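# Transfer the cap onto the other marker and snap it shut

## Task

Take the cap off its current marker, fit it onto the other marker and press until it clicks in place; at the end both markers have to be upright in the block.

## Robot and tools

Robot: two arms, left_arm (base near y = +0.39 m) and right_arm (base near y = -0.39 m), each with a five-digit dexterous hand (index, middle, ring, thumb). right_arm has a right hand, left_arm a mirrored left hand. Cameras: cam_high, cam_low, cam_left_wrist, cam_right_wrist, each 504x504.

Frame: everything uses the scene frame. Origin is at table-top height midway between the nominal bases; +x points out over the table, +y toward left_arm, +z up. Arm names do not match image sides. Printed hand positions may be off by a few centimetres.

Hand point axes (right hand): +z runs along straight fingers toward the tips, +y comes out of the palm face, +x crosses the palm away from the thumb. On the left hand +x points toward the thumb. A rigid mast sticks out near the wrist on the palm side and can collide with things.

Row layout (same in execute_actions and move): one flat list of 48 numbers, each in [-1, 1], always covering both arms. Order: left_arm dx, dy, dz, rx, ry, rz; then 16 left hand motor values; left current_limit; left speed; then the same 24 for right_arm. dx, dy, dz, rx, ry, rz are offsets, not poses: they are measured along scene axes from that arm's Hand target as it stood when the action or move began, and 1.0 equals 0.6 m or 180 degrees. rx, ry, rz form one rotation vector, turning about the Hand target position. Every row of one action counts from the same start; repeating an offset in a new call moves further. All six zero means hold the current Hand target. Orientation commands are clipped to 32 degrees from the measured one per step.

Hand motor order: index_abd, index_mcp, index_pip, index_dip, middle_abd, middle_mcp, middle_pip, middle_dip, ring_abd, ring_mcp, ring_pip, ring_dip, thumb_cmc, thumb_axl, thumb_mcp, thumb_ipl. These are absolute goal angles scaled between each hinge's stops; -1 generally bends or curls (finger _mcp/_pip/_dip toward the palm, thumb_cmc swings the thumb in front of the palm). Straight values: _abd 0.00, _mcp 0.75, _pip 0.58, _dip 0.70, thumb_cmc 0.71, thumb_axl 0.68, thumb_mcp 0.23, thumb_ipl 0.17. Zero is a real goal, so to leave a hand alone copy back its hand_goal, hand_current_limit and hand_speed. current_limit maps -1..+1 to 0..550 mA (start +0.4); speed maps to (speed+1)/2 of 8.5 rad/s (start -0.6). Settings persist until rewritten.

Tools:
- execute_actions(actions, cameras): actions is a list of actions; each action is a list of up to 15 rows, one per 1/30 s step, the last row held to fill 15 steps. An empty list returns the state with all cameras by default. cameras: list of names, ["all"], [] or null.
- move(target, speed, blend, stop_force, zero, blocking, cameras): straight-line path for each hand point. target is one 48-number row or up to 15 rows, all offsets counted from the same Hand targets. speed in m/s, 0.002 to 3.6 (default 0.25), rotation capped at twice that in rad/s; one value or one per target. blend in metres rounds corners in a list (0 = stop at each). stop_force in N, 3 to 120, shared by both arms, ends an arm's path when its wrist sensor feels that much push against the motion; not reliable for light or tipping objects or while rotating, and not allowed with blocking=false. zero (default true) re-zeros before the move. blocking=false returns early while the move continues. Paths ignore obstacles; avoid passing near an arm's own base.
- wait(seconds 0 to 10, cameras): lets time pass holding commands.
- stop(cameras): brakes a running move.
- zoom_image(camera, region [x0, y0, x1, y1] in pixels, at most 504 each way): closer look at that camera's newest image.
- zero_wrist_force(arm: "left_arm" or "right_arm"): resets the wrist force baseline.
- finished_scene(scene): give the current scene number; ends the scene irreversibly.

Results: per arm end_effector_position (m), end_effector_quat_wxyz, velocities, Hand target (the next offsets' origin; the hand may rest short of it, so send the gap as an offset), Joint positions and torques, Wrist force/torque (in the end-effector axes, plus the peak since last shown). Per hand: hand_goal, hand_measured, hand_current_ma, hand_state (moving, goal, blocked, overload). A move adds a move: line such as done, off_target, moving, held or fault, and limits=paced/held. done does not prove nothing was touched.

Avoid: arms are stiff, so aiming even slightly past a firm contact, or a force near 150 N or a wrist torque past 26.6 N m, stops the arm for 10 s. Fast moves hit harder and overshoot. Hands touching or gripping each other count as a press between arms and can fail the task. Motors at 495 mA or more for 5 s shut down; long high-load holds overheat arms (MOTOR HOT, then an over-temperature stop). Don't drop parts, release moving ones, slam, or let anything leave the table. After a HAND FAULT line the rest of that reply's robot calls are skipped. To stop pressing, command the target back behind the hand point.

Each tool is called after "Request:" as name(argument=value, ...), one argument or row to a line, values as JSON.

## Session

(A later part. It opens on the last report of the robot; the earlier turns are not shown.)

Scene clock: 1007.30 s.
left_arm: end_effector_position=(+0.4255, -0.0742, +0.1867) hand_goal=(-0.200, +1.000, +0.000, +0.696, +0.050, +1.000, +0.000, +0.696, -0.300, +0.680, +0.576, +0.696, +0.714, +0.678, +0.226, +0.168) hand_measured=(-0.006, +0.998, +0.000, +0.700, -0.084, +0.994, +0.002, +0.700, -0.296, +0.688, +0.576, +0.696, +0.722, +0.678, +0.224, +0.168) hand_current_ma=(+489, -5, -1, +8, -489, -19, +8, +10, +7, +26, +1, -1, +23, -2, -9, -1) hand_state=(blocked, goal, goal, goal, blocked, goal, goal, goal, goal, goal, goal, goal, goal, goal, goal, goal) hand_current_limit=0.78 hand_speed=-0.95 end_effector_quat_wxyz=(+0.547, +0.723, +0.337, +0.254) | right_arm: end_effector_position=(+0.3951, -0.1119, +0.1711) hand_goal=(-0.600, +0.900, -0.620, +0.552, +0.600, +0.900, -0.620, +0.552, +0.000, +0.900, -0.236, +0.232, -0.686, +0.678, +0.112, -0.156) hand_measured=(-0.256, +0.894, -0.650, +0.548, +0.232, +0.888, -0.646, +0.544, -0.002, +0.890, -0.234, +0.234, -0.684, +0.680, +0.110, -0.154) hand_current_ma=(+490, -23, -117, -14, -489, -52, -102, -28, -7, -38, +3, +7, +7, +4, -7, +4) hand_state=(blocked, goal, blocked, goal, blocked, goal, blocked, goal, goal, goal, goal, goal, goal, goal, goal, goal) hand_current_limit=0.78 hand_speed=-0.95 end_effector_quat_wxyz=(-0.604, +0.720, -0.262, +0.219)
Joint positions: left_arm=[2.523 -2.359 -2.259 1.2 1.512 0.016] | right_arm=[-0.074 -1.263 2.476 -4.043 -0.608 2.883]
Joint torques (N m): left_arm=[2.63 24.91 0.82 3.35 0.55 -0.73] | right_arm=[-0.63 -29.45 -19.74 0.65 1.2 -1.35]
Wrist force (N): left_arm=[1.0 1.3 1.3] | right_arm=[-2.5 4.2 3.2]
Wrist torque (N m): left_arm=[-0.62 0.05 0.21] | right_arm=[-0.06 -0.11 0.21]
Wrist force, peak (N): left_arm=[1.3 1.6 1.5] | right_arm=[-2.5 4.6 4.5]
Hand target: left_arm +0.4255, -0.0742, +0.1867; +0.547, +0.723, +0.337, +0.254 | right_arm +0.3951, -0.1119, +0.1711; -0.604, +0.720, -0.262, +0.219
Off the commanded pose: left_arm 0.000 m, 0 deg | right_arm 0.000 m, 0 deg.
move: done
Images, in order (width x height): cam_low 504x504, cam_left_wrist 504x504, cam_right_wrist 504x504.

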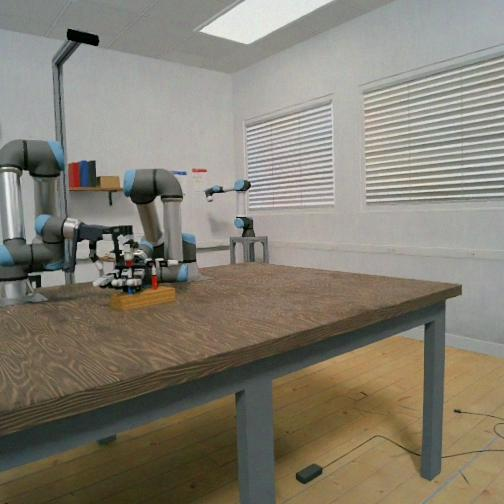

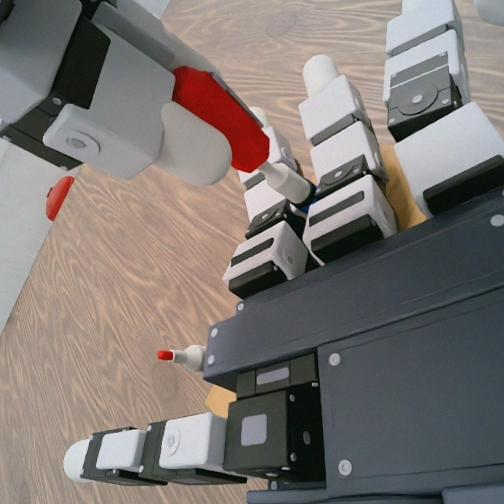

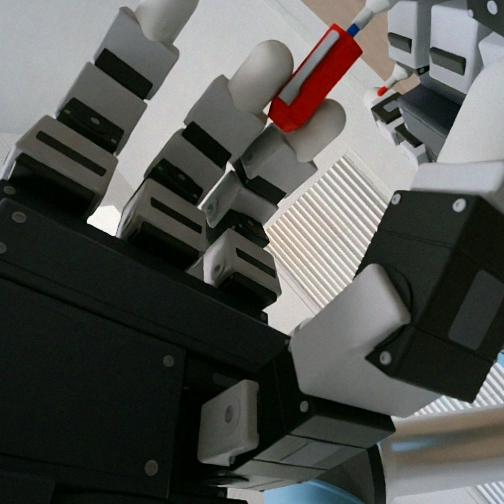

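Request:
move(
  target=[
    [0,0,0,0,0,0,-0.2,1.0,0.0,0.696,0.05,1.0,0.0,0.696,-0.3,0.68,0.576,0.696,0.714,0.678,0.226,0.168,0.78,-0.95,0,0,0.05,0,0,0,-0.6,0.9,-0.62,0.551,0.6,0.9,-0.62,0.551,0,0.9,-0.236,0.232,-0.686,0.677,0.112,-0.157,0.78,-0.95],
  ],
  speed=0.04,
)

Request:
execute_actions(
  actions=[
    [[0,0,0,0,0,0,0.0,1.0,0.0,0.696,-0.12,1.0,0.0,0.696,-0.3,0.68,0.576,0.696,0.714,0.678,0.226,0.168,0.3,-0.97,0,0,0,0,0,0,-0.6,0.9,-0.62,0.551,0.6,0.9,-0.62,0.551,0,0.9,-0.236,0.232,-0.686,0.677,0.112,-0.157,0.5,-0.95]],
  ],
)

Request:
execute_actions(
  actions=[
    [[0,0,0,0,0,0,0.10,1.0,0.0,0.696,-0.20,1.0,0.0,0.696,-0.3,0.68,0.576,0.696,0.714,0.678,0.226,0.168,0.3,-0.97,0,0,0,0,0,0,-0.6,0.9,-0.62,0.551,0.6,0.9,-0.62,0.551,0,0.9,-0.236,0.232,-0.686,0.677,0.112,-0.157,0.5,-0.95]],
  ],
)

Request:
wait(
  seconds=1.0,
  cameras=["all"],
)

Request:
zoom_image(
  camera="cam_left_wrist",
  region=[160, 30, 400, 270],
)

Request:
zoom_image(
  camera="cam_low",
  region=[90, 240, 170, 310],
)

Scene clock: 1010.40 s.
left_arm: end_effector_position=(+0.4255, -0.0742, +0.1867) hand_goal=(-0.200, +1.000, +0.000, +0.696, +0.050, +1.000, +0.000, +0.696, -0.300, +0.680, +0.576, +0.696, +0.714, +0.678, +0.226, +0.168) hand_measured=(-0.006, +0.998, +0.000, +0.700, -0.084, +0.994, +0.002, +0.700, -0.296, +0.688, +0.576, +0.696, +0.722, +0.678, +0.224, +0.168) hand_current_ma=(+489, -5, -1, +8, -489, -19, +8, +10, +7, +26, +1, -1, +23, -2, -9, -1) hand_state=(blocked, goal, goal, goal, blocked, goal, goal, goal, goal, goal, goal, goal, goal, goal, goal, goal) hand_current_limit=0.78 hand_speed=-0.95 end_effector_quat_wxyz=(+0.547, +0.723, +0.337, +0.254) | right_arm: end_effector_position=(+0.3951, -0.1119, +0.2010) hand_goal=(-0.600, +0.900, -0.620, +0.552, +0.600, +0.900, -0.620, +0.552, +0.000, +0.900, -0.236, +0.232, -0.686, +0.678, +0.112, -0.156) hand_measured=(-0.256, +0.894, -0.650, +0.548, +0.232, +0.888, -0.646, +0.544, -0.002, +0.890, -0.234, +0.234, -0.684, +0.680, +0.110, -0.154) hand_current_ma=(+489, -23, -117, -14, -489, -52, -102, -28, -7, -38, +3, +7, +7, +4, -7, +4) hand_state=(blocked, goal, blocked, goal, blocked, goal, blocked, goal, goal, goal, goal, goal, goal, goal, goal, goal) hand_current_limit=0.78 hand_speed=-0.95 end_effector_quat_wxyz=(-0.604, +0.720, -0.262, +0.219)
Joint positions: left_arm=[2.523 -2.359 -2.259 1.2 1.512 0.016] | right_arm=[-0.074 -1.366 2.461 -3.924 -0.608 2.884]
Joint torques (N m): left_arm=[2.7 25.17 1.53 3.49 0.55 -0.77] | right_arm=[-7.43 -27.22 -21.44 0.36 2.77 -1.5]
Wrist force (N): left_arm=[1.0 1.4 1.4] | right_arm=[-2.4 4.6 3.1]
Wrist torque (N m): left_arm=[-0.62 0.05 0.20] | right_arm=[-0.01 -0.14 0.22]
Wrist force, peak (N): left_arm=[1.2 1.7 1.6] | right_arm=[-2.6 4.4 3.8]
Hand target: left_arm +0.4255, -0.0742, +0.1867; +0.547, +0.723, +0.337, +0.254 | right_arm +0.3951, -0.1119, +0.2011; -0.604, +0.720, -0.262, +0.219
Off the commanded pose: left_arm 0.000 m, 0 deg | right_arm 0.000 m, 0 deg.
move: done

Scene clock: 1011.73 s.
left_arm: end_effector_position=(+0.4255, -0.0742, +0.1867) hand_goal=(+0.000, +1.000, +0.000, +0.696, -0.120, +1.000, +0.000, +0.696, -0.300, +0.680, +0.576, +0.696, +0.714, +0.678, +0.226, +0.168) hand_measured=(+0.038, +1.000, +0.000, +0.700, -0.138, +1.000, +0.002, +0.700, -0.296, +0.688, +0.576, +0.696, +0.722, +0.678, +0.224, +0.168) hand_current_ma=(+120, +0, +0, +8, -53, -2, +8, +10, +7, +26, +1, -1, +23, -2, -9, -1) hand_state=(blocked, goal, goal, goal, goal, goal, goal, goal, goal, goal, goal, goal, goal, goal, goal, goal) hand_current_limit=0.30 hand_speed=-0.97 end_effector_quat_wxyz=(+0.547, +0.723, +0.337, +0.254) | right_arm: end_effector_position=(+0.3951, -0.1119, +0.2011) hand_goal=(-0.600, +0.900, -0.620, +0.552, +0.600, +0.900, -0.620, +0.552, +0.000, +0.900, -0.236, +0.232, -0.686, +0.678, +0.112, -0.156) hand_measured=(-0.256, +0.894, -0.650, +0.548, +0.232, +0.888, -0.646, +0.544, -0.002, +0.890, -0.234, +0.234, -0.684, +0.680, +0.110, -0.154) hand_current_ma=(+413, -23, -117, -14, -412, -52, -102, -28, -7, -38, +3, +7, +7, +4, -7, +4) hand_state=(blocked, goal, blocked, goal, blocked, goal, blocked, goal, goal, goal, goal, goal, goal, goal, goal, goal) hand_current_limit=0.50 hand_speed=-0.95 end_effector_quat_wxyz=(-0.604, +0.720, -0.262, +0.219)
Joint positions: left_arm=[2.523 -2.359 -2.259 1.2 1.512 0.016] | right_arm=[-0.074 -1.366 2.46 -3.924 -0.608 2.883]
Joint torques (N m): left_arm=[2.93 25.27 2.28 3.42 0.52 -0.73] | right_arm=[0.93 -27.42 -22.15 0.65 1.84 -1.4]
Wrist force (N): left_arm=[-0.1 0.4 0.5] | right_arm=[-2.8 4.3 3.2]
Wrist torque (N m): left_arm=[-0.48 -0.05 0.03] | right_arm=[-0.04 -0.09 0.18]
Wrist force, peak (N): left_arm=[1.3 1.4 1.6] | right_arm=[-2.4 4.7 3.8]
Hand target: left_arm +0.4255, -0.0742, +0.1867; +0.547, +0.723, +0.337, +0.254 | right_arm +0.3951, -0.1119, +0.2011; -0.604, +0.720, -0.262, +0.219
Off the commanded pose: left_arm 0.000 m, 0 deg | right_arm 0.000 m, 0 deg.

Scene clock: 1012.77 s.
left_arm: end_effector_position=(+0.4255, -0.0742, +0.1867) hand_goal=(+0.100, +1.000, +0.000, +0.696, -0.200, +1.000, +0.000, +0.696, -0.300, +0.680, +0.576, +0.696, +0.714, +0.678, +0.226, +0.168) hand_measured=(+0.096, +1.000, +0.000, +0.700, -0.198, +1.000, +0.002, +0.700, -0.296, +0.688, +0.576, +0.696, +0.722, +0.678, +0.224, +0.168) hand_current_ma=(-9, +0, +0, +8, +5, +0, +8, +10, +7, +26, +1, -1, +23, -2, -9, -1) hand_state=(goal, goal, goal, goal, goal, goal, goal, goal, goal, goal, goal, goal, goal, goal, goal, goal) hand_current_limit=0.30 hand_speed=-0.97 end_effector_quat_wxyz=(+0.547, +0.723, +0.337, +0.254) | right_arm: end_effector_position=(+0.3951, -0.1119, +0.2011) hand_goal=(-0.600, +0.900, -0.620, +0.552, +0.600, +0.900, -0.620, +0.552, +0.000, +0.900, -0.236, +0.232, -0.686, +0.678, +0.112, -0.156) hand_measured=(-0.256, +0.894, -0.650, +0.548, +0.232, +0.888, -0.646, +0.544, -0.002, +0.890, -0.234, +0.234, -0.684, +0.680, +0.110, -0.154) hand_current_ma=(+412, -23, -117, -14, -412, -52, -102, -28, -7, -38, +3, +7, +7, +4, -7, +4) hand_state=(blocked, goal, blocked, goal, blocked, goal, blocked, goal, goal, goal, goal, goal, goal, goal, goal, goal) hand_current_limit=0.50 hand_speed=-0.95 end_effector_quat_wxyz=(-0.604, +0.720, -0.262, +0.219)
Joint positions: left_arm=[2.523 -2.359 -2.259 1.2 1.512 0.016] | right_arm=[-0.074 -1.366 2.46 -3.924 -0.608 2.883]
Joint torques (N m): left_arm=[2.8 23.67 2.45 3.58 0.6 -0.71] | right_arm=[5.43 -28.51 -21.64 0.48 1.05 -1.54]
Wrist force (N): left_arm=[-0.2 0.5 0.6] | right_arm=[-2.6 4.6 3.6]
Wrist torque (N m): left_arm=[-0.49 -0.03 0.03] | right_arm=[-0.03 -0.13 0.20]
Wrist force, peak (N): left_arm=[-0.6 0.5 0.9] | right_arm=[-2.5 4.8 3.7]
Hand target: left_arm +0.4255, -0.0742, +0.1867; +0.547, +0.723, +0.337, +0.254 | right_arm +0.3951, -0.1119, +0.2011; -0.604, +0.720, -0.262, +0.219
Off the commanded pose: left_arm 0.000 m, 0 deg | right_arm 0.000 m, 0 deg.

Scene clock: 1013.77 s.
left_arm: end_effector_position=(+0.4255, -0.0742, +0.1867) hand_goal=(+0.100, +1.000, +0.000, +0.696, -0.200, +1.000, +0.000, +0.696, -0.300, +0.680, +0.576, +0.696, +0.714, +0.678, +0.226, +0.168) hand_measured=(+0.096, +1.000, +0.000, +0.700, -0.198, +1.000, +0.002, +0.700, -0.296, +0.688, +0.576, +0.696, +0.722, +0.678, +0.224, +0.168) hand_current_ma=(-9, +0, +0, +8, +5, +0, +8, +10, +7, +26, +1, -1, +23, -2, -9, -1) hand_state=(goal, goal, goal, goal, goal, goal, goal, goal, goal, goal, goal, goal, goal, goal, goal, goal) hand_current_limit=0.30 hand_speed=-0.97 end_effector_quat_wxyz=(+0.547, +0.723, +0.337, +0.254) | right_arm: end_effector_position=(+0.3951, -0.1119, +0.2011) hand_goal=(-0.600, +0.900, -0.620, +0.552, +0.600, +0.900, -0.620, +0.552, +0.000, +0.900, -0.236, +0.232, -0.686, +0.678, +0.112, -0.156) hand_measured=(-0.256, +0.894, -0.650, +0.548, +0.232, +0.888, -0.646, +0.544, -0.002, +0.890, -0.234, +0.234, -0.684, +0.680, +0.110, -0.154) hand_current_ma=(+412, -23, -117, -14, -412, -52, -102, -28, -7, -38, +3, +7, +7, +4, -7, +4) hand_state=(blocked, goal, blocked, goal, blocked, goal, blocked, goal, goal, goal, goal, goal, goal, goal, goal, goal) hand_current_limit=0.50 hand_speed=-0.95 end_effector_quat_wxyz=(-0.604, +0.720, -0.262, +0.219)
Joint positions: left_arm=[2.523 -2.359 -2.259 1.2 1.512 0.016] | right_arm=[-0.074 -1.366 2.46 -3.924 -0.608 2.883]
Joint torques (N m): left_arm=[2.81 24.9 1.87 3.49 0.45 -0.54] | right_arm=[9.24 -27.96 -21.55 0.4 0.24 -1.32]
Wrist force (N): left_arm=[-0.3 0.5 0.6] | right_arm=[-2.4 4.6 3.4]
Wrist torque (N m): left_arm=[-0.48 -0.02 0.02] | right_arm=[-0.02 -0.15 0.22]
Wrist force, peak (N): left_arm=[-0.2 0.6 0.9] | right_arm=[-2.4 4.9 3.5]
Hand target: left_arm +0.4255, -0.0742, +0.1867; +0.547, +0.723, +0.337, +0.254 | right_arm +0.3951, -0.1119, +0.2011; -0.604, +0.720, -0.262, +0.219
Off the commanded pose: left_arm 0.000 m, 0 deg | right_arm 0.000 m, 0 deg.
wait: 1.00 s; at rest by 0.17 s

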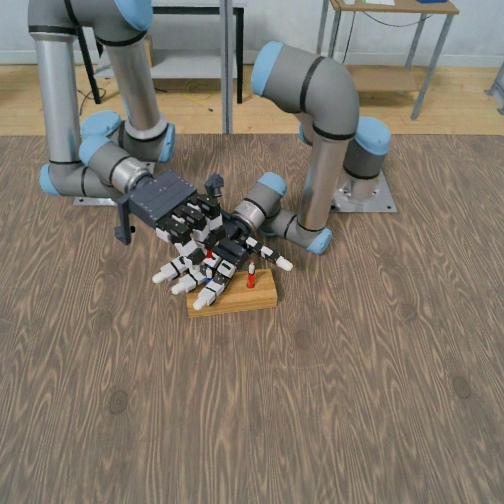

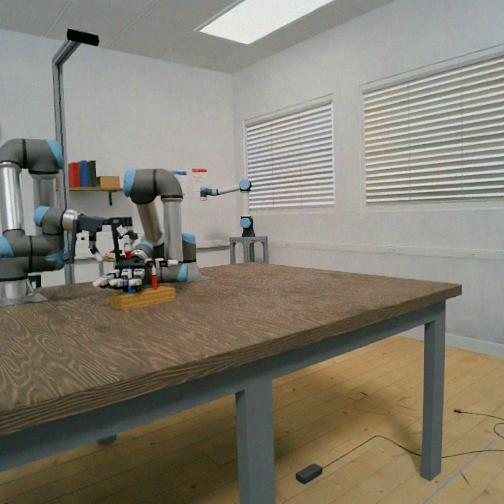

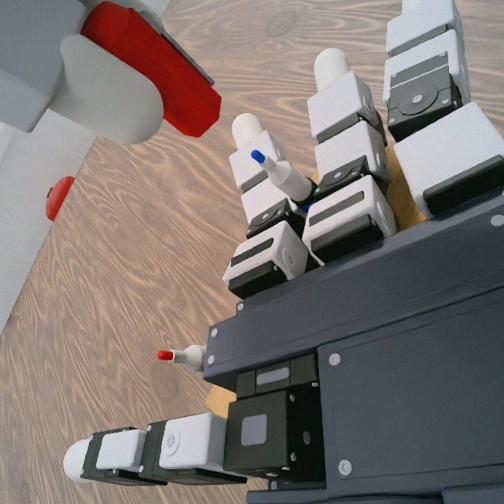

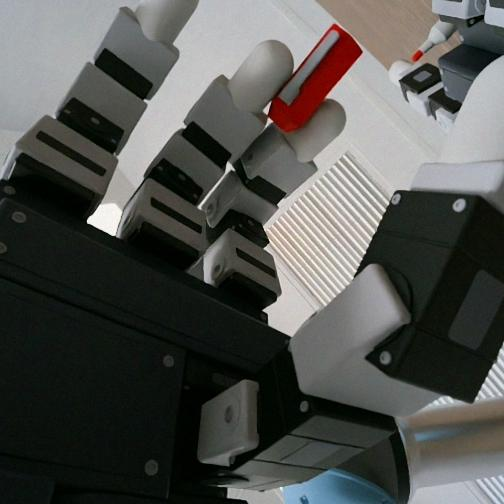

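Scaled by 2.100.

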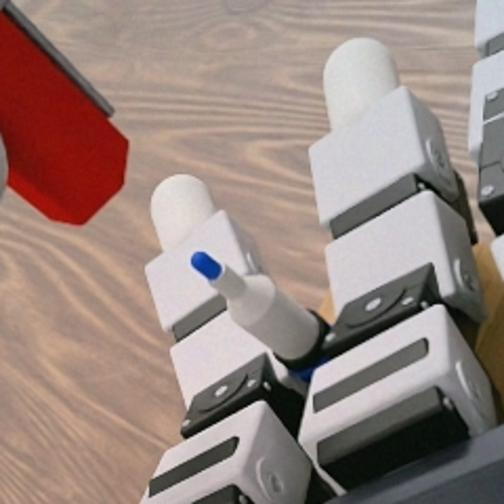

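Scaled by 6.300.

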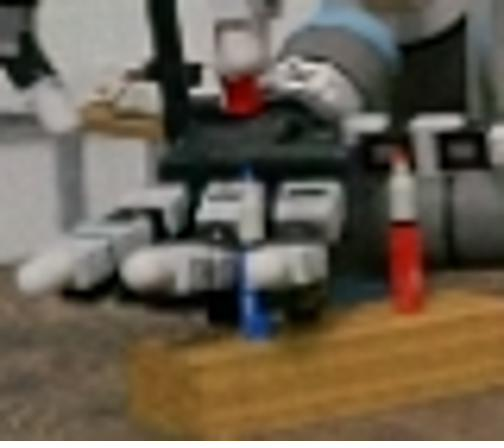

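Request:
move(
  target=[
    [0,0,0,0,0,0,0.2,1.0,0.0,0.696,-0.3,1.0,0.0,0.696,-0.3,0.68,0.576,0.696,0.714,0.678,0.226,0.168,0.3,-0.95,0,0,0.0667,0,0,0,-0.6,0.9,-0.62,0.551,0.6,0.9,-0.62,0.551,0,0.9,-0.236,0.232,-0.686,0.677,0.112,-0.157,0.5,-0.95],
  ],
  speed=0.06,
)

Request:
move(
  target=[
    [-0.153,0.1286,0,0,0,0,0.2,1.0,0.0,0.696,-0.3,1.0,0.0,0.696,-0.3,0.68,0.576,0.696,0.714,0.678,0.226,0.168,0.3,-0.95,0,0,0,0,0,0,-0.6,0.9,-0.62,0.551,0.6,0.9,-0.62,0.551,0,0.9,-0.236,0.232,-0.686,0.677,0.112,-0.157,0.5,-0.95],
  ],
  speed=0.04,
  stop_force=3,
  cameras=["all"],
)

Scene clock: 1017.20 s.
left_arm: end_effector_position=(+0.4255, -0.0742, +0.1867) hand_goal=(+0.200, +1.000, +0.000, +0.696, -0.300, +1.000, +0.000, +0.696, -0.300, +0.680, +0.576, +0.696, +0.714, +0.678, +0.226, +0.168) hand_measured=(+0.196, +1.000, +0.000, +0.700, -0.294, +1.000, +0.002, +0.700, -0.296, +0.688, +0.576, +0.696, +0.722, +0.678, +0.224, +0.168) hand_current_ma=(-11, +0, +0, +8, +13, +0, +8, +10, +7, +26, +1, -1, +23, -2, -9, -1) hand_state=(goal, goal, goal, goal, goal, goal, goal, goal, goal, goal, goal, goal, goal, goal, goal, goal) hand_current_limit=0.30 hand_speed=-0.95 end_effector_quat_wxyz=(+0.547, +0.723, +0.337, +0.254) | right_arm: end_effector_position=(+0.3951, -0.1119, +0.2411) hand_goal=(-0.600, +0.900, -0.620, +0.552, +0.600, +0.900, -0.620, +0.552, +0.000, +0.900, -0.236, +0.232, -0.686, +0.678, +0.112, -0.156) hand_measured=(-0.256, +0.894, -0.650, +0.548, +0.232, +0.888, -0.646, +0.544, -0.002, +0.890, -0.234, +0.234, -0.684, +0.680, +0.110, -0.154) hand_current_ma=(+413, -23, -117, -14, -412, -52, -102, -28, -7, -38, +3, +7, +7, +4, -7, +4) hand_state=(blocked, goal, blocked, goal, blocked, goal, blocked, goal, goal, goal, goal, goal, goal, goal, goal, goal) hand_current_limit=0.50 hand_speed=-0.95 end_effector_quat_wxyz=(-0.604, +0.720, -0.262, +0.219)
Joint positions: left_arm=[2.523 -2.359 -2.259 1.2 1.512 0.016] | right_arm=[-0.074 -1.491 2.428 -3.767 -0.608 2.884]
Joint torques (N m): left_arm=[1.99 25.02 1.93 3.44 0.54 -0.63] | right_arm=[-8.26 -25.67 -24.58 0.68 -1.44 -1.57]
Wrist force (N): left_arm=[-0.3 0.6 0.6] | right_arm=[-2.4 4.7 3.6]
Wrist torque (N m): left_arm=[-0.47 -0.01 0.01] | right_arm=[-0.04 -0.11 0.25]
Wrist force, peak (N): left_arm=[-0.6 0.8 0.5] | right_arm=[-2.7 4.9 3.8]
Hand target: left_arm +0.4255, -0.0742, +0.1867; +0.547, +0.723, +0.337, +0.254 | right_arm +0.3951, -0.1119, +0.2411; -0.604, +0.720, -0.262, +0.219
Off the commanded pose: left_arm 0.000 m, 0 deg | right_arm 0.000 m, 0 deg.
move: done

Scene clock: 1021.20 s.
left_arm: end_effector_position=(+0.3337, +0.0030, +0.1867) hand_goal=(+0.200, +1.000, +0.000, +0.696, -0.300, +1.000, +0.000, +0.696, -0.300, +0.680, +0.576, +0.696, +0.714, +0.678, +0.226, +0.168) hand_measured=(+0.196, +1.000, +0.000, +0.700, -0.294, +1.000, +0.002, +0.700, -0.296, +0.688, +0.576, +0.696, +0.722, +0.678, +0.224, +0.168) hand_current_ma=(-11, +0, +0, +8, +13, +0, +8, +10, +7, +26, +1, -1, +23, -2, -9, -1) hand_state=(goal, goal, goal, goal, goal, goal, goal, goal, goal, goal, goal, goal, goal, goal, goal, goal) hand_current_limit=0.30 hand_speed=-0.95 end_effector_quat_wxyz=(+0.547, +0.723, +0.337, +0.254) | right_arm: end_effector_position=(+0.3951, -0.1119, +0.2411) hand_goal=(-0.600, +0.900, -0.620, +0.552, +0.600, +0.900, -0.620, +0.552, +0.000, +0.900, -0.236, +0.232, -0.686, +0.678, +0.112, -0.156) hand_measured=(-0.256, +0.894, -0.650, +0.548, +0.232, +0.888, -0.646, +0.544, -0.002, +0.890, -0.234, +0.234, -0.684, +0.680, +0.110, -0.154) hand_current_ma=(+412, -23, -117, -14, -412, -52, -102, -28, -7, -38, +3, +7, +7, +4, -7, +4) hand_state=(blocked, goal, blocked, goal, blocked, goal, blocked, goal, goal, goal, goal, goal, goal, goal, goal, goal) hand_current_limit=0.50 hand_speed=-0.95 end_effector_quat_wxyz=(-0.604, +0.720, -0.262, +0.219)
Joint positions: left_arm=[2.554 -2.393 -2.569 1.542 1.483 0.024] | right_arm=[-0.074 -1.491 2.428 -3.767 -0.608 2.883]
Joint torques (N m): left_arm=[7.28 17.54 -11.97 4.67 -1.9 1.27] | right_arm=[-8.22 -25.87 -24.57 0.53 -2.28 -1.34]
Wrist force (N): left_arm=[-0.1 0.3 0.7] | right_arm=[-2.7 4.5 3.5]
Wrist torque (N m): left_arm=[-0.46 -0.04 0.01] | right_arm=[-0.05 -0.07 0.22]
Wrist force, peak (N): left_arm=[-0.3 0.8 0.9] | right_arm=[-2.6 4.7 3.9]
Hand target: left_arm +0.3337, +0.0030, +0.1867; +0.547, +0.723, +0.337, +0.254 | right_arm +0.3951, -0.1119, +0.2411; -0.604, +0.720, -0.262, +0.219
Off the commanded pose: left_arm 0.000 m, 0 deg | right_arm 0.000 m, 0 deg.
move: done

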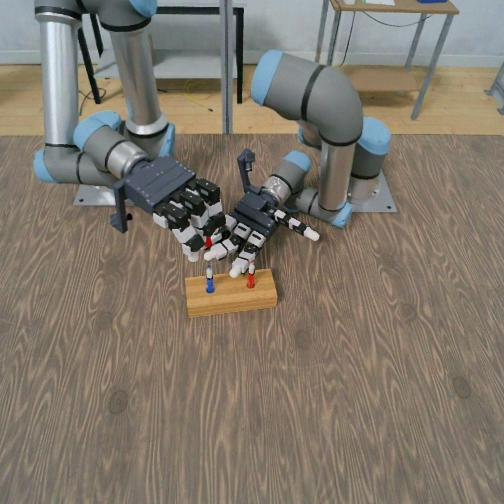

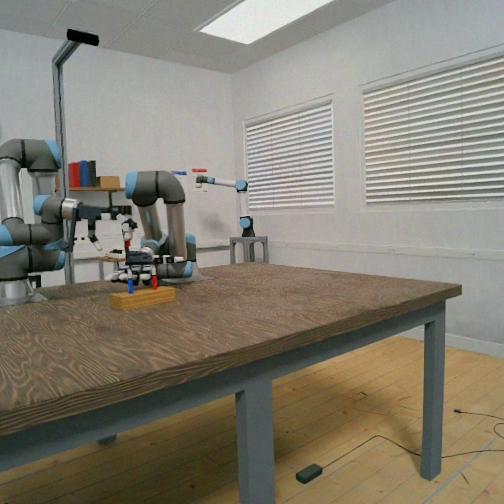

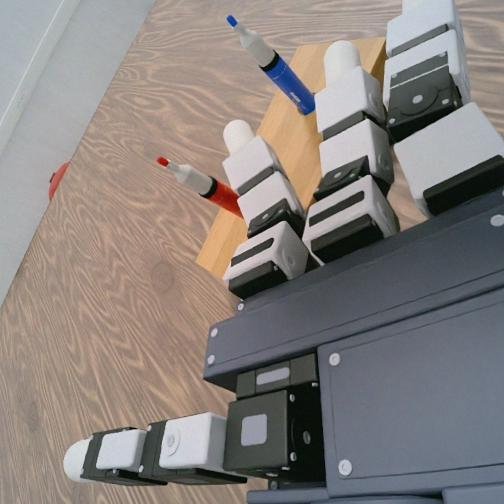

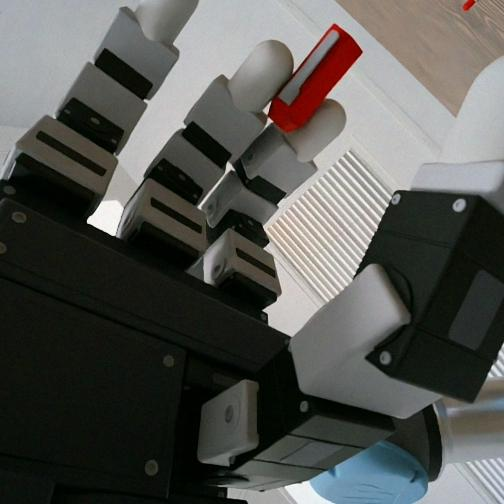

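Request:
move(
  target=[
    [-0.0638,0.0536,0,0,0,0,0.2,1.0,0.0,0.696,-0.3,1.0,0.0,0.696,-0.3,0.68,0.576,0.696,0.714,0.678,0.226,0.168,0.3,-0.95,0,0,0,0,0,0,-0.6,0.9,-0.62,0.551,0.6,0.9,-0.62,0.551,0,0.9,-0.236,0.232,-0.686,0.677,0.112,-0.157,0.5,-0.95],
    [-0.0638,0.0536,0.15,0,0,0,0.2,1.0,0.0,0.696,-0.3,1.0,0.0,0.696,-0.3,0.68,0.576,0.696,0.714,0.678,0.226,0.168,0.3,-0.95,0,0,0,0,0,0,-0.6,0.9,-0.62,0.551,0.6,0.9,-0.62,0.551,0,0.9,-0.236,0.232,-0.686,0.677,0.112,-0.157,0.5,-0.95],
  ],
  speed=0.08,
  blend=0.015,
  cameras=["cam_high"],
)

Scene clock: 1024.47 s.
left_arm: end_effector_position=(+0.2954, +0.0351, +0.2767) hand_goal=(+0.200, +1.000, +0.000, +0.696, -0.300, +1.000, +0.000, +0.696, -0.300, +0.680, +0.576, +0.696, +0.714, +0.678, +0.226, +0.168) hand_measured=(+0.196, +1.000, +0.000, +0.700, -0.294, +1.000, +0.002, +0.700, -0.296, +0.688, +0.576, +0.696, +0.722, +0.678, +0.224, +0.168) hand_current_ma=(-11, +0, +0, +8, +12, +0, +8, +10, +7, +26, +1, -1, +23, -2, -9, -1) hand_state=(goal, goal, goal, goal, goal, goal, goal, goal, goal, goal, goal, goal, goal, goal, goal, goal) hand_current_limit=0.30 hand_speed=-0.95 end_effector_quat_wxyz=(+0.547, +0.723, +0.337, +0.254) | right_arm: end_effector_position=(+0.3951, -0.1119, +0.2411) hand_goal=(-0.600, +0.900, -0.620, +0.552, +0.600, +0.900, -0.620, +0.552, +0.000, +0.900, -0.236, +0.232, -0.686, +0.678, +0.112, -0.156) hand_measured=(-0.256, +0.894, -0.650, +0.548, +0.232, +0.888, -0.646, +0.544, -0.002, +0.890, -0.234, +0.234, -0.684, +0.680, +0.110, -0.154) hand_current_ma=(+412, -23, -117, -14, -412, -52, -102, -28, -7, -38, +3, +7, +7, +4, -7, +4) hand_state=(blocked, goal, blocked, goal, blocked, goal, blocked, goal, goal, goal, goal, goal, goal, goal, goal, goal) hand_current_limit=0.50 hand_speed=-0.95 end_effector_quat_wxyz=(-0.604, +0.720, -0.262, +0.219)
Joint positions: left_arm=[2.578 -1.971 -2.751 1.303 1.46 0.031] | right_arm=[-0.074 -1.491 2.428 -3.767 -0.608 2.883]
Joint torques (N m): left_arm=[-6.47 29.05 -7.5 0 1.55 -1.32] | right_arm=[-7.47 -25.5 -24.72 0.61 -2.33 -1.42]
Wrist force (N): left_arm=[-0.2 0.9 0.4] | right_arm=[-2.6 4.4 3.4]
Wrist torque (N m): left_arm=[-0.40 -0.06 0.08] | right_arm=[-0.06 -0.07 0.22]
Wrist force, peak (N): left_arm=[-0.1 1.5 0.3] | right_arm=[-2.8 4.7 3.9]
Hand target: left_arm +0.2954, +0.0351, +0.2767; +0.547, +0.723, +0.337, +0.254 | right_arm +0.3951, -0.1119, +0.2411; -0.604, +0.720, -0.262, +0.219
Off the commanded pose: left_arm 0.000 m, 0 deg | right_arm 0.000 m, 0 deg.
move: done
Images, in order (width x height): cam_high 504x504.

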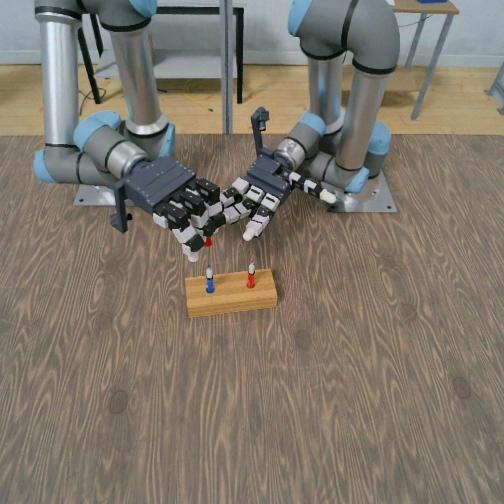

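Request:
move(
  target=[
    [0,0,0,0,0,0,0.2,1.0,0.0,0.696,-0.3,1.0,0.0,0.696,-0.3,0.68,0.576,0.696,0.714,0.678,0.226,0.168,0.3,-0.95,-0.065,-0.078,0,0,0,0,-0.6,0.9,-0.62,0.551,0.6,0.9,-0.62,0.551,0,0.9,-0.236,0.232,-0.686,0.677,0.112,-0.157,0.5,-0.95],
  ],
  speed=0.1,
  cameras=["cam_high","cam_left_wrist"],
)

Scene clock: 1026.93 s.
left_arm: end_effector_position=(+0.2954, +0.0351, +0.2767) hand_goal=(+0.200, +1.000, +0.000, +0.696, -0.300, +1.000, +0.000, +0.696, -0.300, +0.680, +0.576, +0.696, +0.714, +0.678, +0.226, +0.168) hand_measured=(+0.196, +1.000, +0.000, +0.700, -0.294, +1.000, +0.002, +0.700, -0.296, +0.688, +0.576, +0.696, +0.722, +0.678, +0.224, +0.168) hand_current_ma=(-11, +0, +0, +8, +12, +0, +8, +10, +7, +26, +1, -1, +23, -2, -9, -1) hand_state=(goal, goal, goal, goal, goal, goal, goal, goal, goal, goal, goal, goal, goal, goal, goal, goal) hand_current_limit=0.30 hand_speed=-0.95 end_effector_quat_wxyz=(+0.547, +0.723, +0.337, +0.254) | right_arm: end_effector_position=(+0.3561, -0.1587, +0.2411) hand_goal=(-0.600, +0.900, -0.620, +0.552, +0.600, +0.900, -0.620, +0.552, +0.000, +0.900, -0.236, +0.232, -0.686, +0.678, +0.112, -0.156) hand_measured=(-0.256, +0.894, -0.650, +0.548, +0.232, +0.888, -0.646, +0.544, -0.002, +0.890, -0.234, +0.234, -0.684, +0.680, +0.110, -0.154) hand_current_ma=(+412, -23, -118, -14, -412, -52, -102, -28, -7, -38, +3, +7, +7, +4, -6, +4) hand_state=(blocked, goal, blocked, goal, blocked, goal, blocked, goal, goal, goal, goal, goal, goal, goal, goal, goal) hand_current_limit=0.50 hand_speed=-0.95 end_effector_quat_wxyz=(-0.604, +0.720, -0.262, +0.219)
Joint positions: left_arm=[2.578 -1.971 -2.751 1.303 1.46 0.031] | right_arm=[-0.274 -1.667 2.581 -3.612 -0.421 2.733]
Joint torques (N m): left_arm=[-6.23 29.15 -6.46 0.29 1.56 -1.3] | right_arm=[-10.22 -18.59 -3.18 0.6 3.33 -1.31]
Wrist force (N): left_arm=[-0.3 0.8 0.5] | right_arm=[-3.0 4.3 3.1]
Wrist torque (N m): left_arm=[-0.43 -0.04 0.07] | right_arm=[-0.06 -0.04 0.25]
Wrist force, peak (N): left_arm=[-0.2 1.1 0.7] | right_arm=[-2.8 4.4 4.3]
Hand target: left_arm +0.2954, +0.0351, +0.2767; +0.547, +0.723, +0.337, +0.254 | right_arm +0.3561, -0.1587, +0.2411; -0.604, +0.720, -0.262, +0.219
Off the commanded pose: left_arm 0.000 m, 0 deg | right_arm 0.000 m, 0 deg.
move: done
Images, in order (width x height): cam_high 504x504, cam_left_wrist 504x504.

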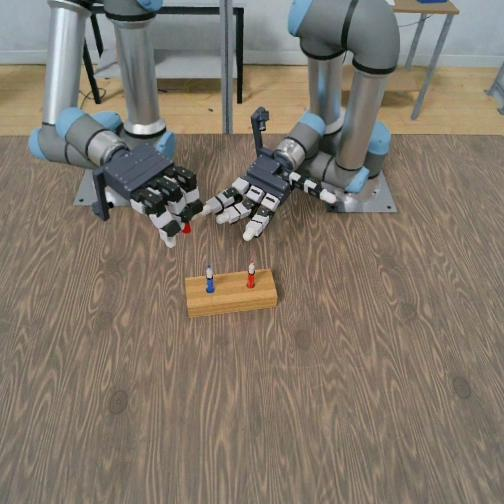

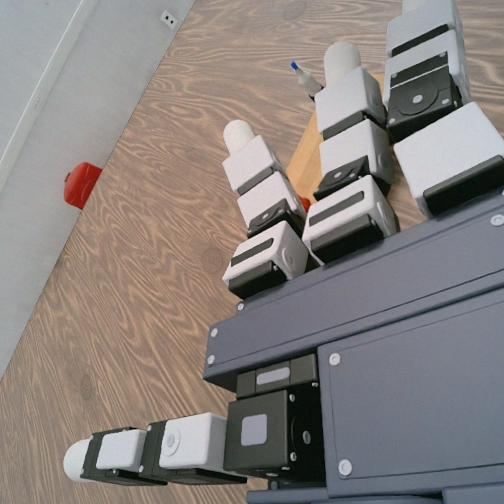

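Request:
execute_actions(
  actions=[],
  cameras=["cam_high"],
)

Scene clock: 1029.87 s.
left_arm: end_effector_position=(+0.2954, +0.0351, +0.2767) hand_goal=(+0.200, +1.000, +0.000, +0.696, -0.300, +1.000, +0.000, +0.696, -0.300, +0.680, +0.576, +0.696, +0.714, +0.678, +0.226, +0.168) hand_measured=(+0.196, +1.000, +0.000, +0.700, -0.294, +1.000, +0.002, +0.700, -0.296, +0.688, +0.576, +0.696, +0.722, +0.678, +0.224, +0.168) hand_current_ma=(-11, +0, +0, +8, +12, +0, +8, +10, +7, +26, +1, -1, +23, -2, -9, -1) hand_state=(goal, goal, goal, goal, goal, goal, goal, goal, goal, goal, goal, goal, goal, goal, goal, goal) hand_current_limit=0.30 hand_speed=-0.95 end_effector_quat_wxyz=(+0.547, +0.723, +0.337, +0.254) | right_arm: end_effector_position=(+0.3561, -0.1587, +0.2411) hand_goal=(-0.600, +0.900, -0.620, +0.552, +0.600, +0.900, -0.620, +0.552, +0.000, +0.900, -0.236, +0.232, -0.686, +0.678, +0.112, -0.156) hand_measured=(-0.256, +0.894, -0.650, +0.548, +0.232, +0.888, -0.646, +0.544, -0.002, +0.890, -0.234, +0.234, -0.684, +0.680, +0.110, -0.154) hand_current_ma=(+412, -23, -118, -14, -412, -52, -102, -28, -7, -38, +3, +7, +7, +4, -6, +4) hand_state=(blocked, goal, blocked, goal, blocked, goal, blocked, goal, goal, goal, goal, goal, goal, goal, goal, goal) hand_current_limit=0.50 hand_speed=-0.95 end_effector_quat_wxyz=(-0.604, +0.720, -0.262, +0.219)
Joint positions: left_arm=[2.578 -1.971 -2.751 1.303 1.46 0.031] | right_arm=[-0.275 -1.667 2.581 -3.612 -0.421 2.733]
Joint velocities: within noise
Joint torques (N m): left_arm=[-6.8 29.02 -6.84 0.17 1.65 -1.32] | right_arm=[-9.49 -18.59 -4.09 0.65 3.36 -1.39]
Wrist force (N): left_arm=[-0.2 0.8 0.5] | right_arm=[-2.8 4.3 3.1]
Wrist torque (N m): left_arm=[-0.42 -0.06 0.08] | right_arm=[-0.05 -0.06 0.27]
Wrist force, peak (N): left_arm=[0.0 1.1 0.6] | right_arm=[-2.8 4.6 3.7]
Hand target: left_arm +0.2954, +0.0351, +0.2767; +0.547, +0.723, +0.337, +0.254 | right_arm +0.3561, -0.1587, +0.2411; -0.604, +0.720, -0.262, +0.219
Off the commanded pose: left_arm 0.000 m, 0 deg | right_arm 0.000 m, 0 deg.
Images, in order (width x height): cam_high 504x504.

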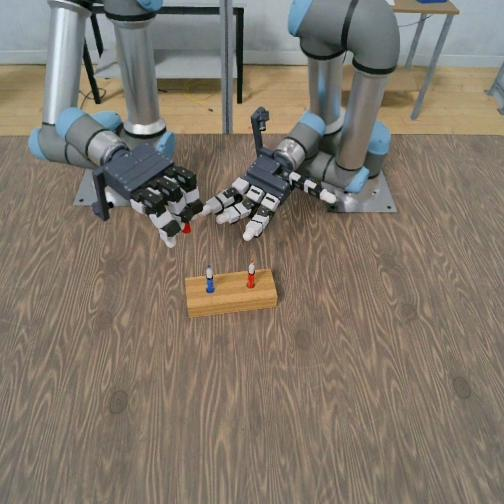

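Request:
move(
  target=[
    [0.1368,0.1432,0.01,0,0,0.0833,0.2,1.0,0.0,0.696,-0.3,1.0,0.0,0.696,-0.3,0.68,0.576,0.696,0.714,0.678,0.226,0.168,0.3,-0.95,0,0,0,0,0,0,-0.6,0.9,-0.62,0.551,0.6,0.9,-0.62,0.551,0,0.9,-0.236,0.232,-0.686,0.677,0.112,-0.157,0.5,-0.95],
    [0.232,0.3172,0.02,0,0,0.1667,0.2,1.0,0.0,0.696,-0.3,1.0,0.0,0.696,-0.3,0.68,0.576,0.696,0.714,0.678,0.226,0.168,0.3,-0.95,0,0,0,0,0,0,-0.6,0.9,-0.62,0.551,0.6,0.9,-0.62,0.551,0,0.9,-0.236,0.232,-0.686,0.677,0.112,-0.157,0.5,-0.95],
    [0.2803,0.5228,0.025,0,0,0.2556,0.2,1.0,0.0,0.696,-0.3,1.0,0.0,0.696,-0.3,0.68,0.576,0.696,0.714,0.678,0.226,0.168,0.3,-0.95,0,0,0,0,0,0,-0.6,0.9,-0.62,0.551,0.6,0.9,-0.62,0.551,0,0.9,-0.236,0.232,-0.686,0.677,0.112,-0.157,0.5,-0.95],
  ],
  speed=0.15,
  blend=[0.03,0.03,0],
  cameras=["cam_high","cam_right_wrist"],
)

Scene clock: 1037.23 s.
left_arm: end_effector_position=(+0.4635, +0.3487, +0.2917) hand_goal=(+0.200, +1.000, +0.000, +0.696, -0.300, +1.000, +0.000, +0.696, -0.300, +0.680, +0.576, +0.696, +0.714, +0.678, +0.226, +0.168) hand_measured=(+0.196, +1.000, +0.000, +0.700, -0.296, +1.000, +0.002, +0.700, -0.296, +0.688, +0.576, +0.696, +0.722, +0.678, +0.224, +0.168) hand_current_ma=(-9, +0, +0, +8, +11, +0, +8, +10, +7, +26, +1, -1, +23, -2, -9, -1) hand_state=(goal, goal, goal, goal, goal, goal, goal, goal, goal, goal, goal, goal, goal, goal, goal, goal) hand_current_limit=0.30 hand_speed=-0.95 end_effector_quat_wxyz=(+0.404, +0.534, +0.593, +0.448) | right_arm: end_effector_position=(+0.3561, -0.1587, +0.2411) hand_goal=(-0.600, +0.900, -0.620, +0.552, +0.600, +0.900, -0.620, +0.552, +0.000, +0.900, -0.236, +0.232, -0.686, +0.678, +0.112, -0.156) hand_measured=(-0.256, +0.894, -0.650, +0.548, +0.232, +0.888, -0.646, +0.544, -0.002, +0.890, -0.234, +0.234, -0.684, +0.680, +0.110, -0.154) hand_current_ma=(+412, -23, -118, -14, -412, -52, -102, -28, -7, -38, +3, +7, +7, +4, -6, +4) hand_state=(blocked, goal, blocked, goal, blocked, goal, blocked, goal, goal, goal, goal, goal, goal, goal, goal, goal) hand_current_limit=0.50 hand_speed=-0.95 end_effector_quat_wxyz=(-0.604, +0.720, -0.262, +0.219)
Joint positions: left_arm=[3.378 -1.879 -2.749 1.208 1.462 0.03] | right_arm=[-0.275 -1.667 2.581 -3.612 -0.421 2.733]
Joint torques (N m): left_arm=[4.53 26.89 13.99 0.25 -1.31 -0.13] | right_arm=[-9.82 -19.38 -7.88 0.66 3.39 -1.37]
Wrist force (N): left_arm=[-0.2 0.9 0.2] | right_arm=[-2.8 4.3 3.1]
Wrist torque (N m): left_arm=[-0.44 -0.04 0.11] | right_arm=[-0.06 -0.06 0.27]
Wrist force, peak (N): left_arm=[-0.7 0.9 0.5] | right_arm=[-3.1 4.5 3.5]
Hand target: left_arm +0.4636, +0.3488, +0.2917; +0.404, +0.534, +0.593, +0.448 | right_arm +0.3561, -0.1587, +0.2411; -0.604, +0.720, -0.262, +0.219
Off the commanded pose: left_arm 0.000 m, 0 deg | right_arm 0.000 m, 0 deg.
move: done
Images, in order (width x height): cam_high 504x504, cam_right_wrist 504x504.

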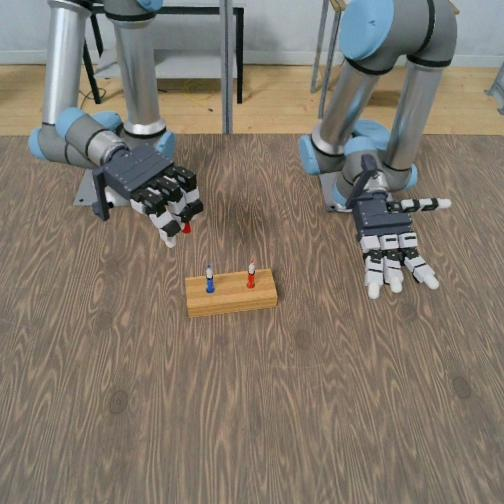

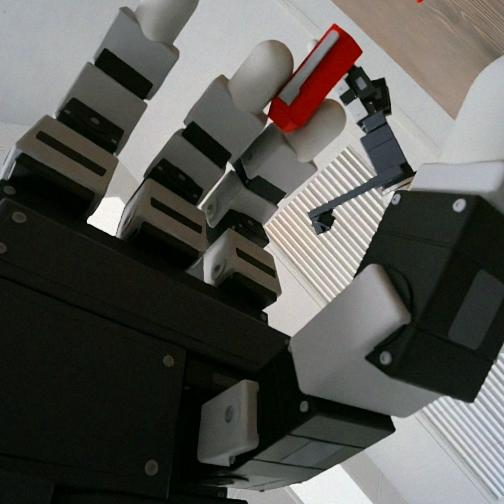

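Request:
move(
  target=[0,0,0,0,0,0,0.2,1.0,0.0,0.696,-0.3,1.0,0.0,0.696,-0.3,0.68,0.576,0.696,0.714,0.678,0.226,0.168,0.3,-0.95,0.0382,0.2438,-0.0685,0,0,0,-0.6,0.9,-0.62,0.551,0.6,0.9,-0.62,0.551,0,0.9,-0.236,0.232,-0.686,0.677,0.112,-0.157,0.5,-0.95],
  speed=0.08,
  cameras=["cam_high","cam_low","cam_right_wrist","cam_left_wrist"],
)

Scene clock: 1040.40 s.
left_arm: end_effector_position=(+0.4636, +0.3488, +0.2917) hand_goal=(+0.200, +1.000, +0.000, +0.696, -0.300, +1.000, +0.000, +0.696, -0.300, +0.680, +0.576, +0.696, +0.714, +0.678, +0.226, +0.168) hand_measured=(+0.196, +1.000, +0.000, +0.700, -0.296, +1.000, +0.002, +0.700, -0.296, +0.688, +0.576, +0.696, +0.722, +0.678, +0.224, +0.168) hand_current_ma=(-9, +0, +0, +8, +11, +0, +8, +10, +7, +26, +1, -1, +23, -2, -9, -1) hand_state=(goal, goal, goal, goal, goal, goal, goal, goal, goal, goal, goal, goal, goal, goal, goal, goal) hand_current_limit=0.30 hand_speed=-0.95 end_effector_quat_wxyz=(+0.404, +0.534, +0.593, +0.448) | right_arm: end_effector_position=(+0.3790, -0.0125, +0.2000) hand_goal=(-0.600, +0.900, -0.620, +0.552, +0.600, +0.900, -0.620, +0.552, +0.000, +0.900, -0.236, +0.232, -0.686, +0.678, +0.112, -0.156) hand_measured=(-0.256, +0.894, -0.650, +0.548, +0.232, +0.888, -0.646, +0.544, -0.002, +0.890, -0.234, +0.234, -0.684, +0.680, +0.110, -0.154) hand_current_ma=(+412, -23, -118, -14, -412, -52, -102, -28, -7, -38, +3, +7, +7, +4, -6, +4) hand_state=(blocked, goal, blocked, goal, blocked, goal, blocked, goal, goal, goal, goal, goal, goal, goal, goal, goal) hand_current_limit=0.50 hand_speed=-0.95 end_effector_quat_wxyz=(-0.604, +0.720, -0.262, +0.219)
Joint positions: left_arm=[3.378 -1.879 -2.749 1.208 1.462 0.03] | right_arm=[0.248 -1.289 2.359 -3.989 -0.918 3.006]
Joint torques (N m): left_arm=[7.04 25.81 12.97 0.29 -1.86 0.77] | right_arm=[11.78 -11.9 -23.02 -4.87 -2.41 1.14]
Wrist force (N): left_arm=[-0.1 0.7 0.1] | right_arm=[-2.3 4.3 2.6]
Wrist torque (N m): left_arm=[-0.45 -0.04 0.11] | right_arm=[-0.09 -0.04 0.15]
Wrist force, peak (N): left_arm=[-0.2 1.0 -0.2] | right_arm=[-2.8 5.1 3.8]
Hand target: left_arm +0.4636, +0.3488, +0.2917; +0.404, +0.534, +0.593, +0.448 | right_arm +0.3790, -0.0124, +0.2000; -0.604, +0.720, -0.262, +0.219
Off the commanded pose: left_arm 0.000 m, 0 deg | right_arm 0.000 m, 0 deg.
move: done

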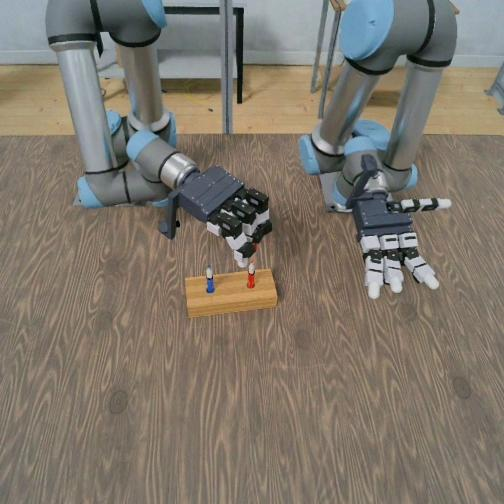

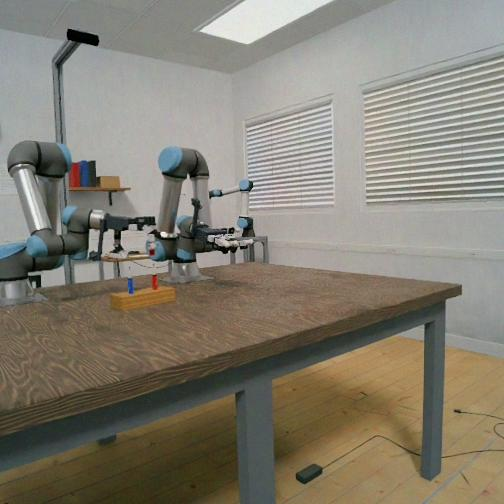

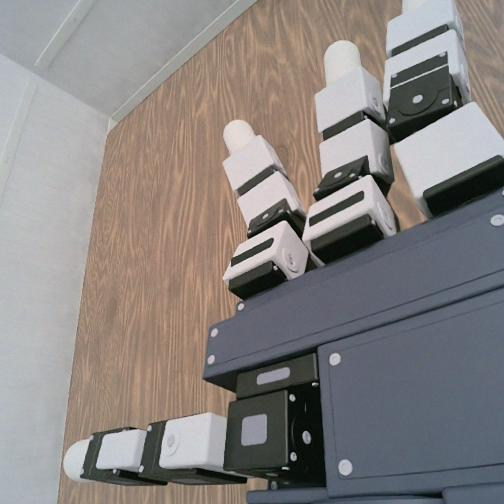

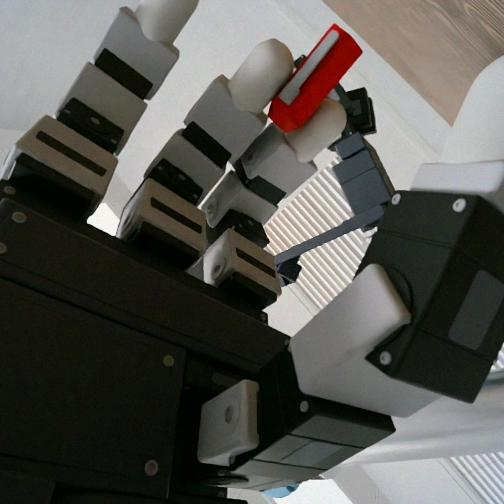

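Request:
zoom_image(
  camera="cam_low",
  region=[90, 210, 190, 310],
)

Request:
zoom_image(
  camera="cam_high",
  region=[180, 210, 300, 330],
)

Request:
zoom_image(
  camera="cam_right_wrist",
  region=[220, 0, 420, 200],
)

Scaled by 5.040.

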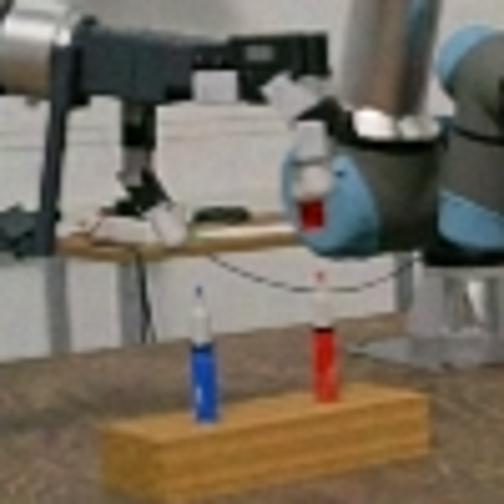

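Scaled by 4.200.

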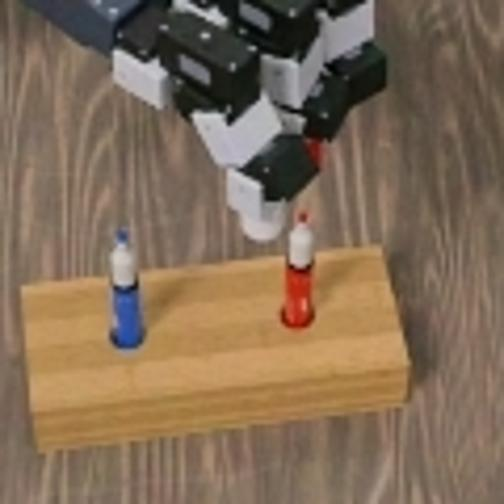

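Scaled by 2.520.

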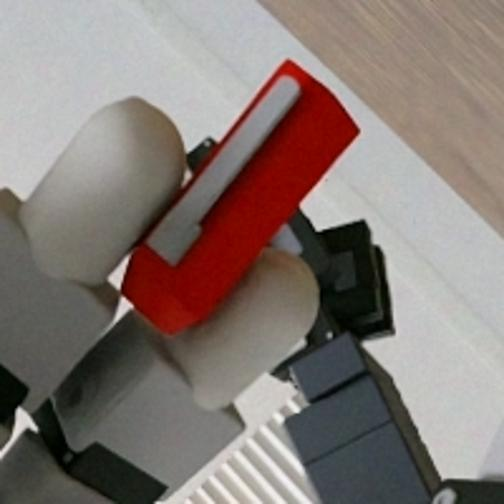

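Request:
move(
  target=[0,0,0,0,0,0,0.2,1.0,0.0,0.696,-0.3,1.0,0.0,0.696,-0.3,0.68,0.576,0.696,0.714,0.678,0.226,0.168,0.3,-0.95,0,0,-0.0367,0,0,0,-0.6,0.9,-0.62,0.551,0.6,0.9,-0.62,0.551,0,0.9,-0.236,0.232,-0.686,0.677,0.112,-0.157,0.5,-0.95],
  speed=0.03,
  stop_force=5,
  cameras=["cam_high","cam_low","cam_right_wrist"],
)

Request:
zoom_image(
  camera="cam_low",
  region=[120, 230, 180, 290],
)

Request:
zoom_image(
  camera="cam_high",
  region=[200, 220, 300, 320],
)

Request:
zoom_image(
  camera="cam_right_wrist",
  region=[260, 0, 400, 140],
)

Scene clock: 1043.87 s.
left_arm: end_effector_position=(+0.4636, +0.3488, +0.2917) hand_goal=(+0.200, +1.000, +0.000, +0.696, -0.300, +1.000, +0.000, +0.696, -0.300, +0.680, +0.576, +0.696, +0.714, +0.678, +0.226, +0.168) hand_measured=(+0.196, +1.000, +0.000, +0.700, -0.296, +1.000, +0.002, +0.700, -0.296, +0.688, +0.576, +0.696, +0.722, +0.678, +0.224, +0.168) hand_current_ma=(-9, +0, +0, +8, +11, +0, +8, +10, +7, +26, +1, -1, +23, -2, -9, -1) hand_state=(goal, goal, goal, goal, goal, goal, goal, goal, goal, goal, goal, goal, goal, goal, goal, goal) hand_current_limit=0.30 hand_speed=-0.95 end_effector_quat_wxyz=(+0.404, +0.534, +0.593, +0.448) | right_arm: end_effector_position=(+0.3790, -0.0124, +0.1780) hand_goal=(-0.600, +0.900, -0.620, +0.552, +0.600, +0.900, -0.620, +0.552, +0.000, +0.900, -0.236, +0.232, -0.686, +0.678, +0.112, -0.156) hand_measured=(-0.256, +0.894, -0.650, +0.548, +0.232, +0.888, -0.646, +0.544, -0.002, +0.890, -0.234, +0.234, -0.684, +0.680, +0.110, -0.154) hand_current_ma=(+413, -23, -118, -14, -412, -52, -102, -28, -7, -38, +3, +7, +7, +4, -6, +4) hand_state=(blocked, goal, blocked, goal, blocked, goal, blocked, goal, goal, goal, goal, goal, goal, goal, goal, goal) hand_current_limit=0.50 hand_speed=-0.95 end_effector_quat_wxyz=(-0.604, +0.720, -0.262, +0.219)
Joint positions: left_arm=[3.378 -1.879 -2.749 1.208 1.462 0.03] | right_arm=[0.248 -1.222 2.368 -4.065 -0.918 3.006]
Joint torques (N m): left_arm=[6.71 27.83 11.25 0.37 -2 0.78] | right_arm=[9.5 -13.26 -0.53 -5.01 -1.5 1.07]
Wrist force (N): left_arm=[-0.1 0.9 0.0] | right_arm=[-2.3 4.4 2.6]
Wrist torque (N m): left_arm=[-0.42 -0.05 0.11] | right_arm=[-0.05 -0.08 0.17]
Wrist force, peak (N): left_arm=[0.0 1.1 0.0] | right_arm=[-2.3 4.8 3.2]
Hand target: left_arm +0.4636, +0.3488, +0.2917; +0.404, +0.534, +0.593, +0.448 | right_arm +0.3790, -0.0124, +0.1780; -0.604, +0.720, -0.262, +0.219
Off the commanded pose: left_arm 0.000 m, 0 deg | right_arm 0.000 m, 0 deg.
move: done
Images, in order (width x height): cam_high 504x504, cam_low 504x504, cam_right_wrist 504x504.

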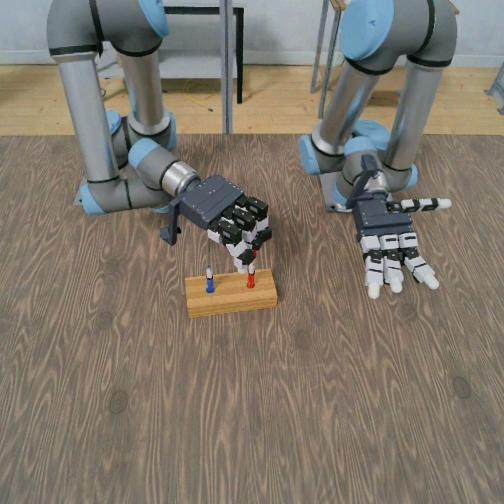

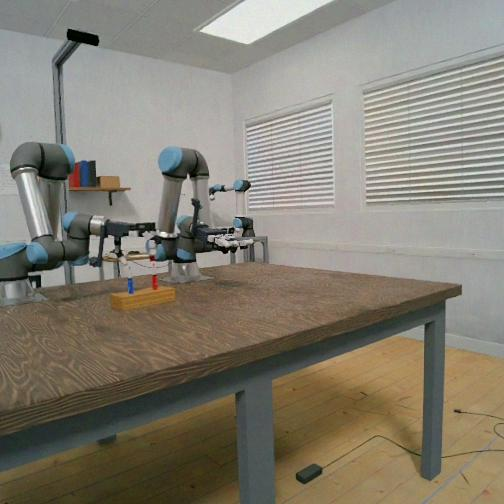

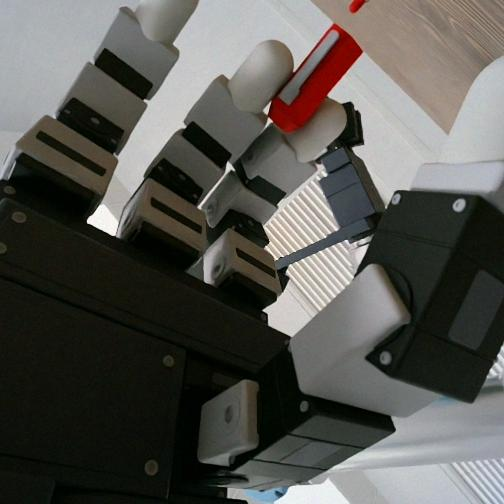

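Scaled by 8.400.

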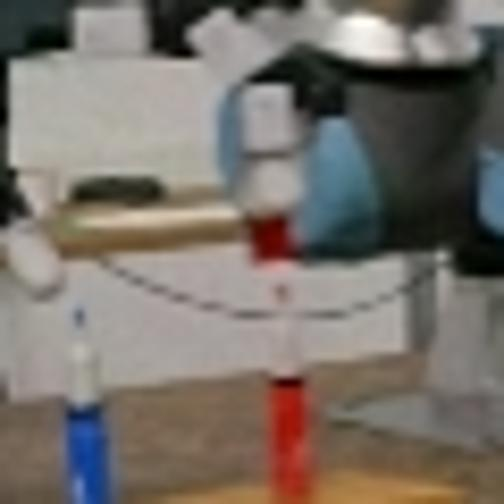

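Scaled by 5.040.

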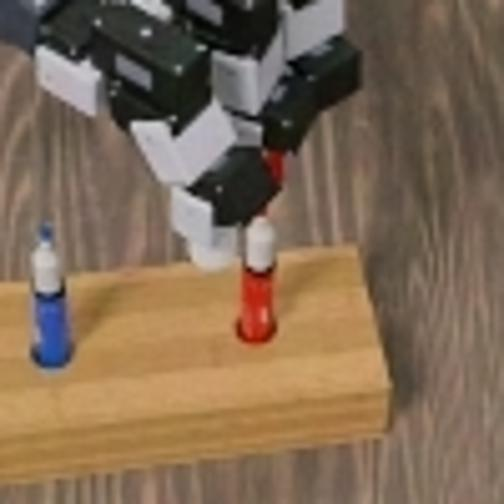

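Scaled by 3.600.

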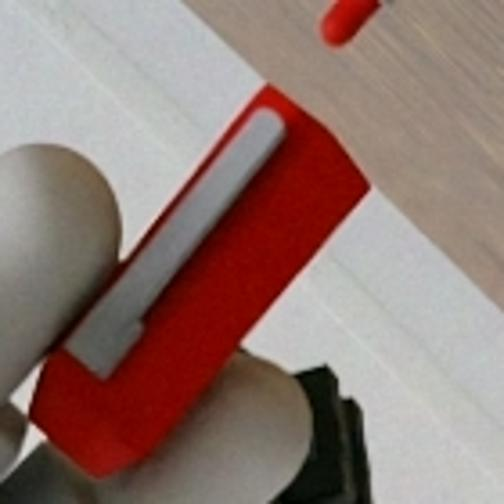

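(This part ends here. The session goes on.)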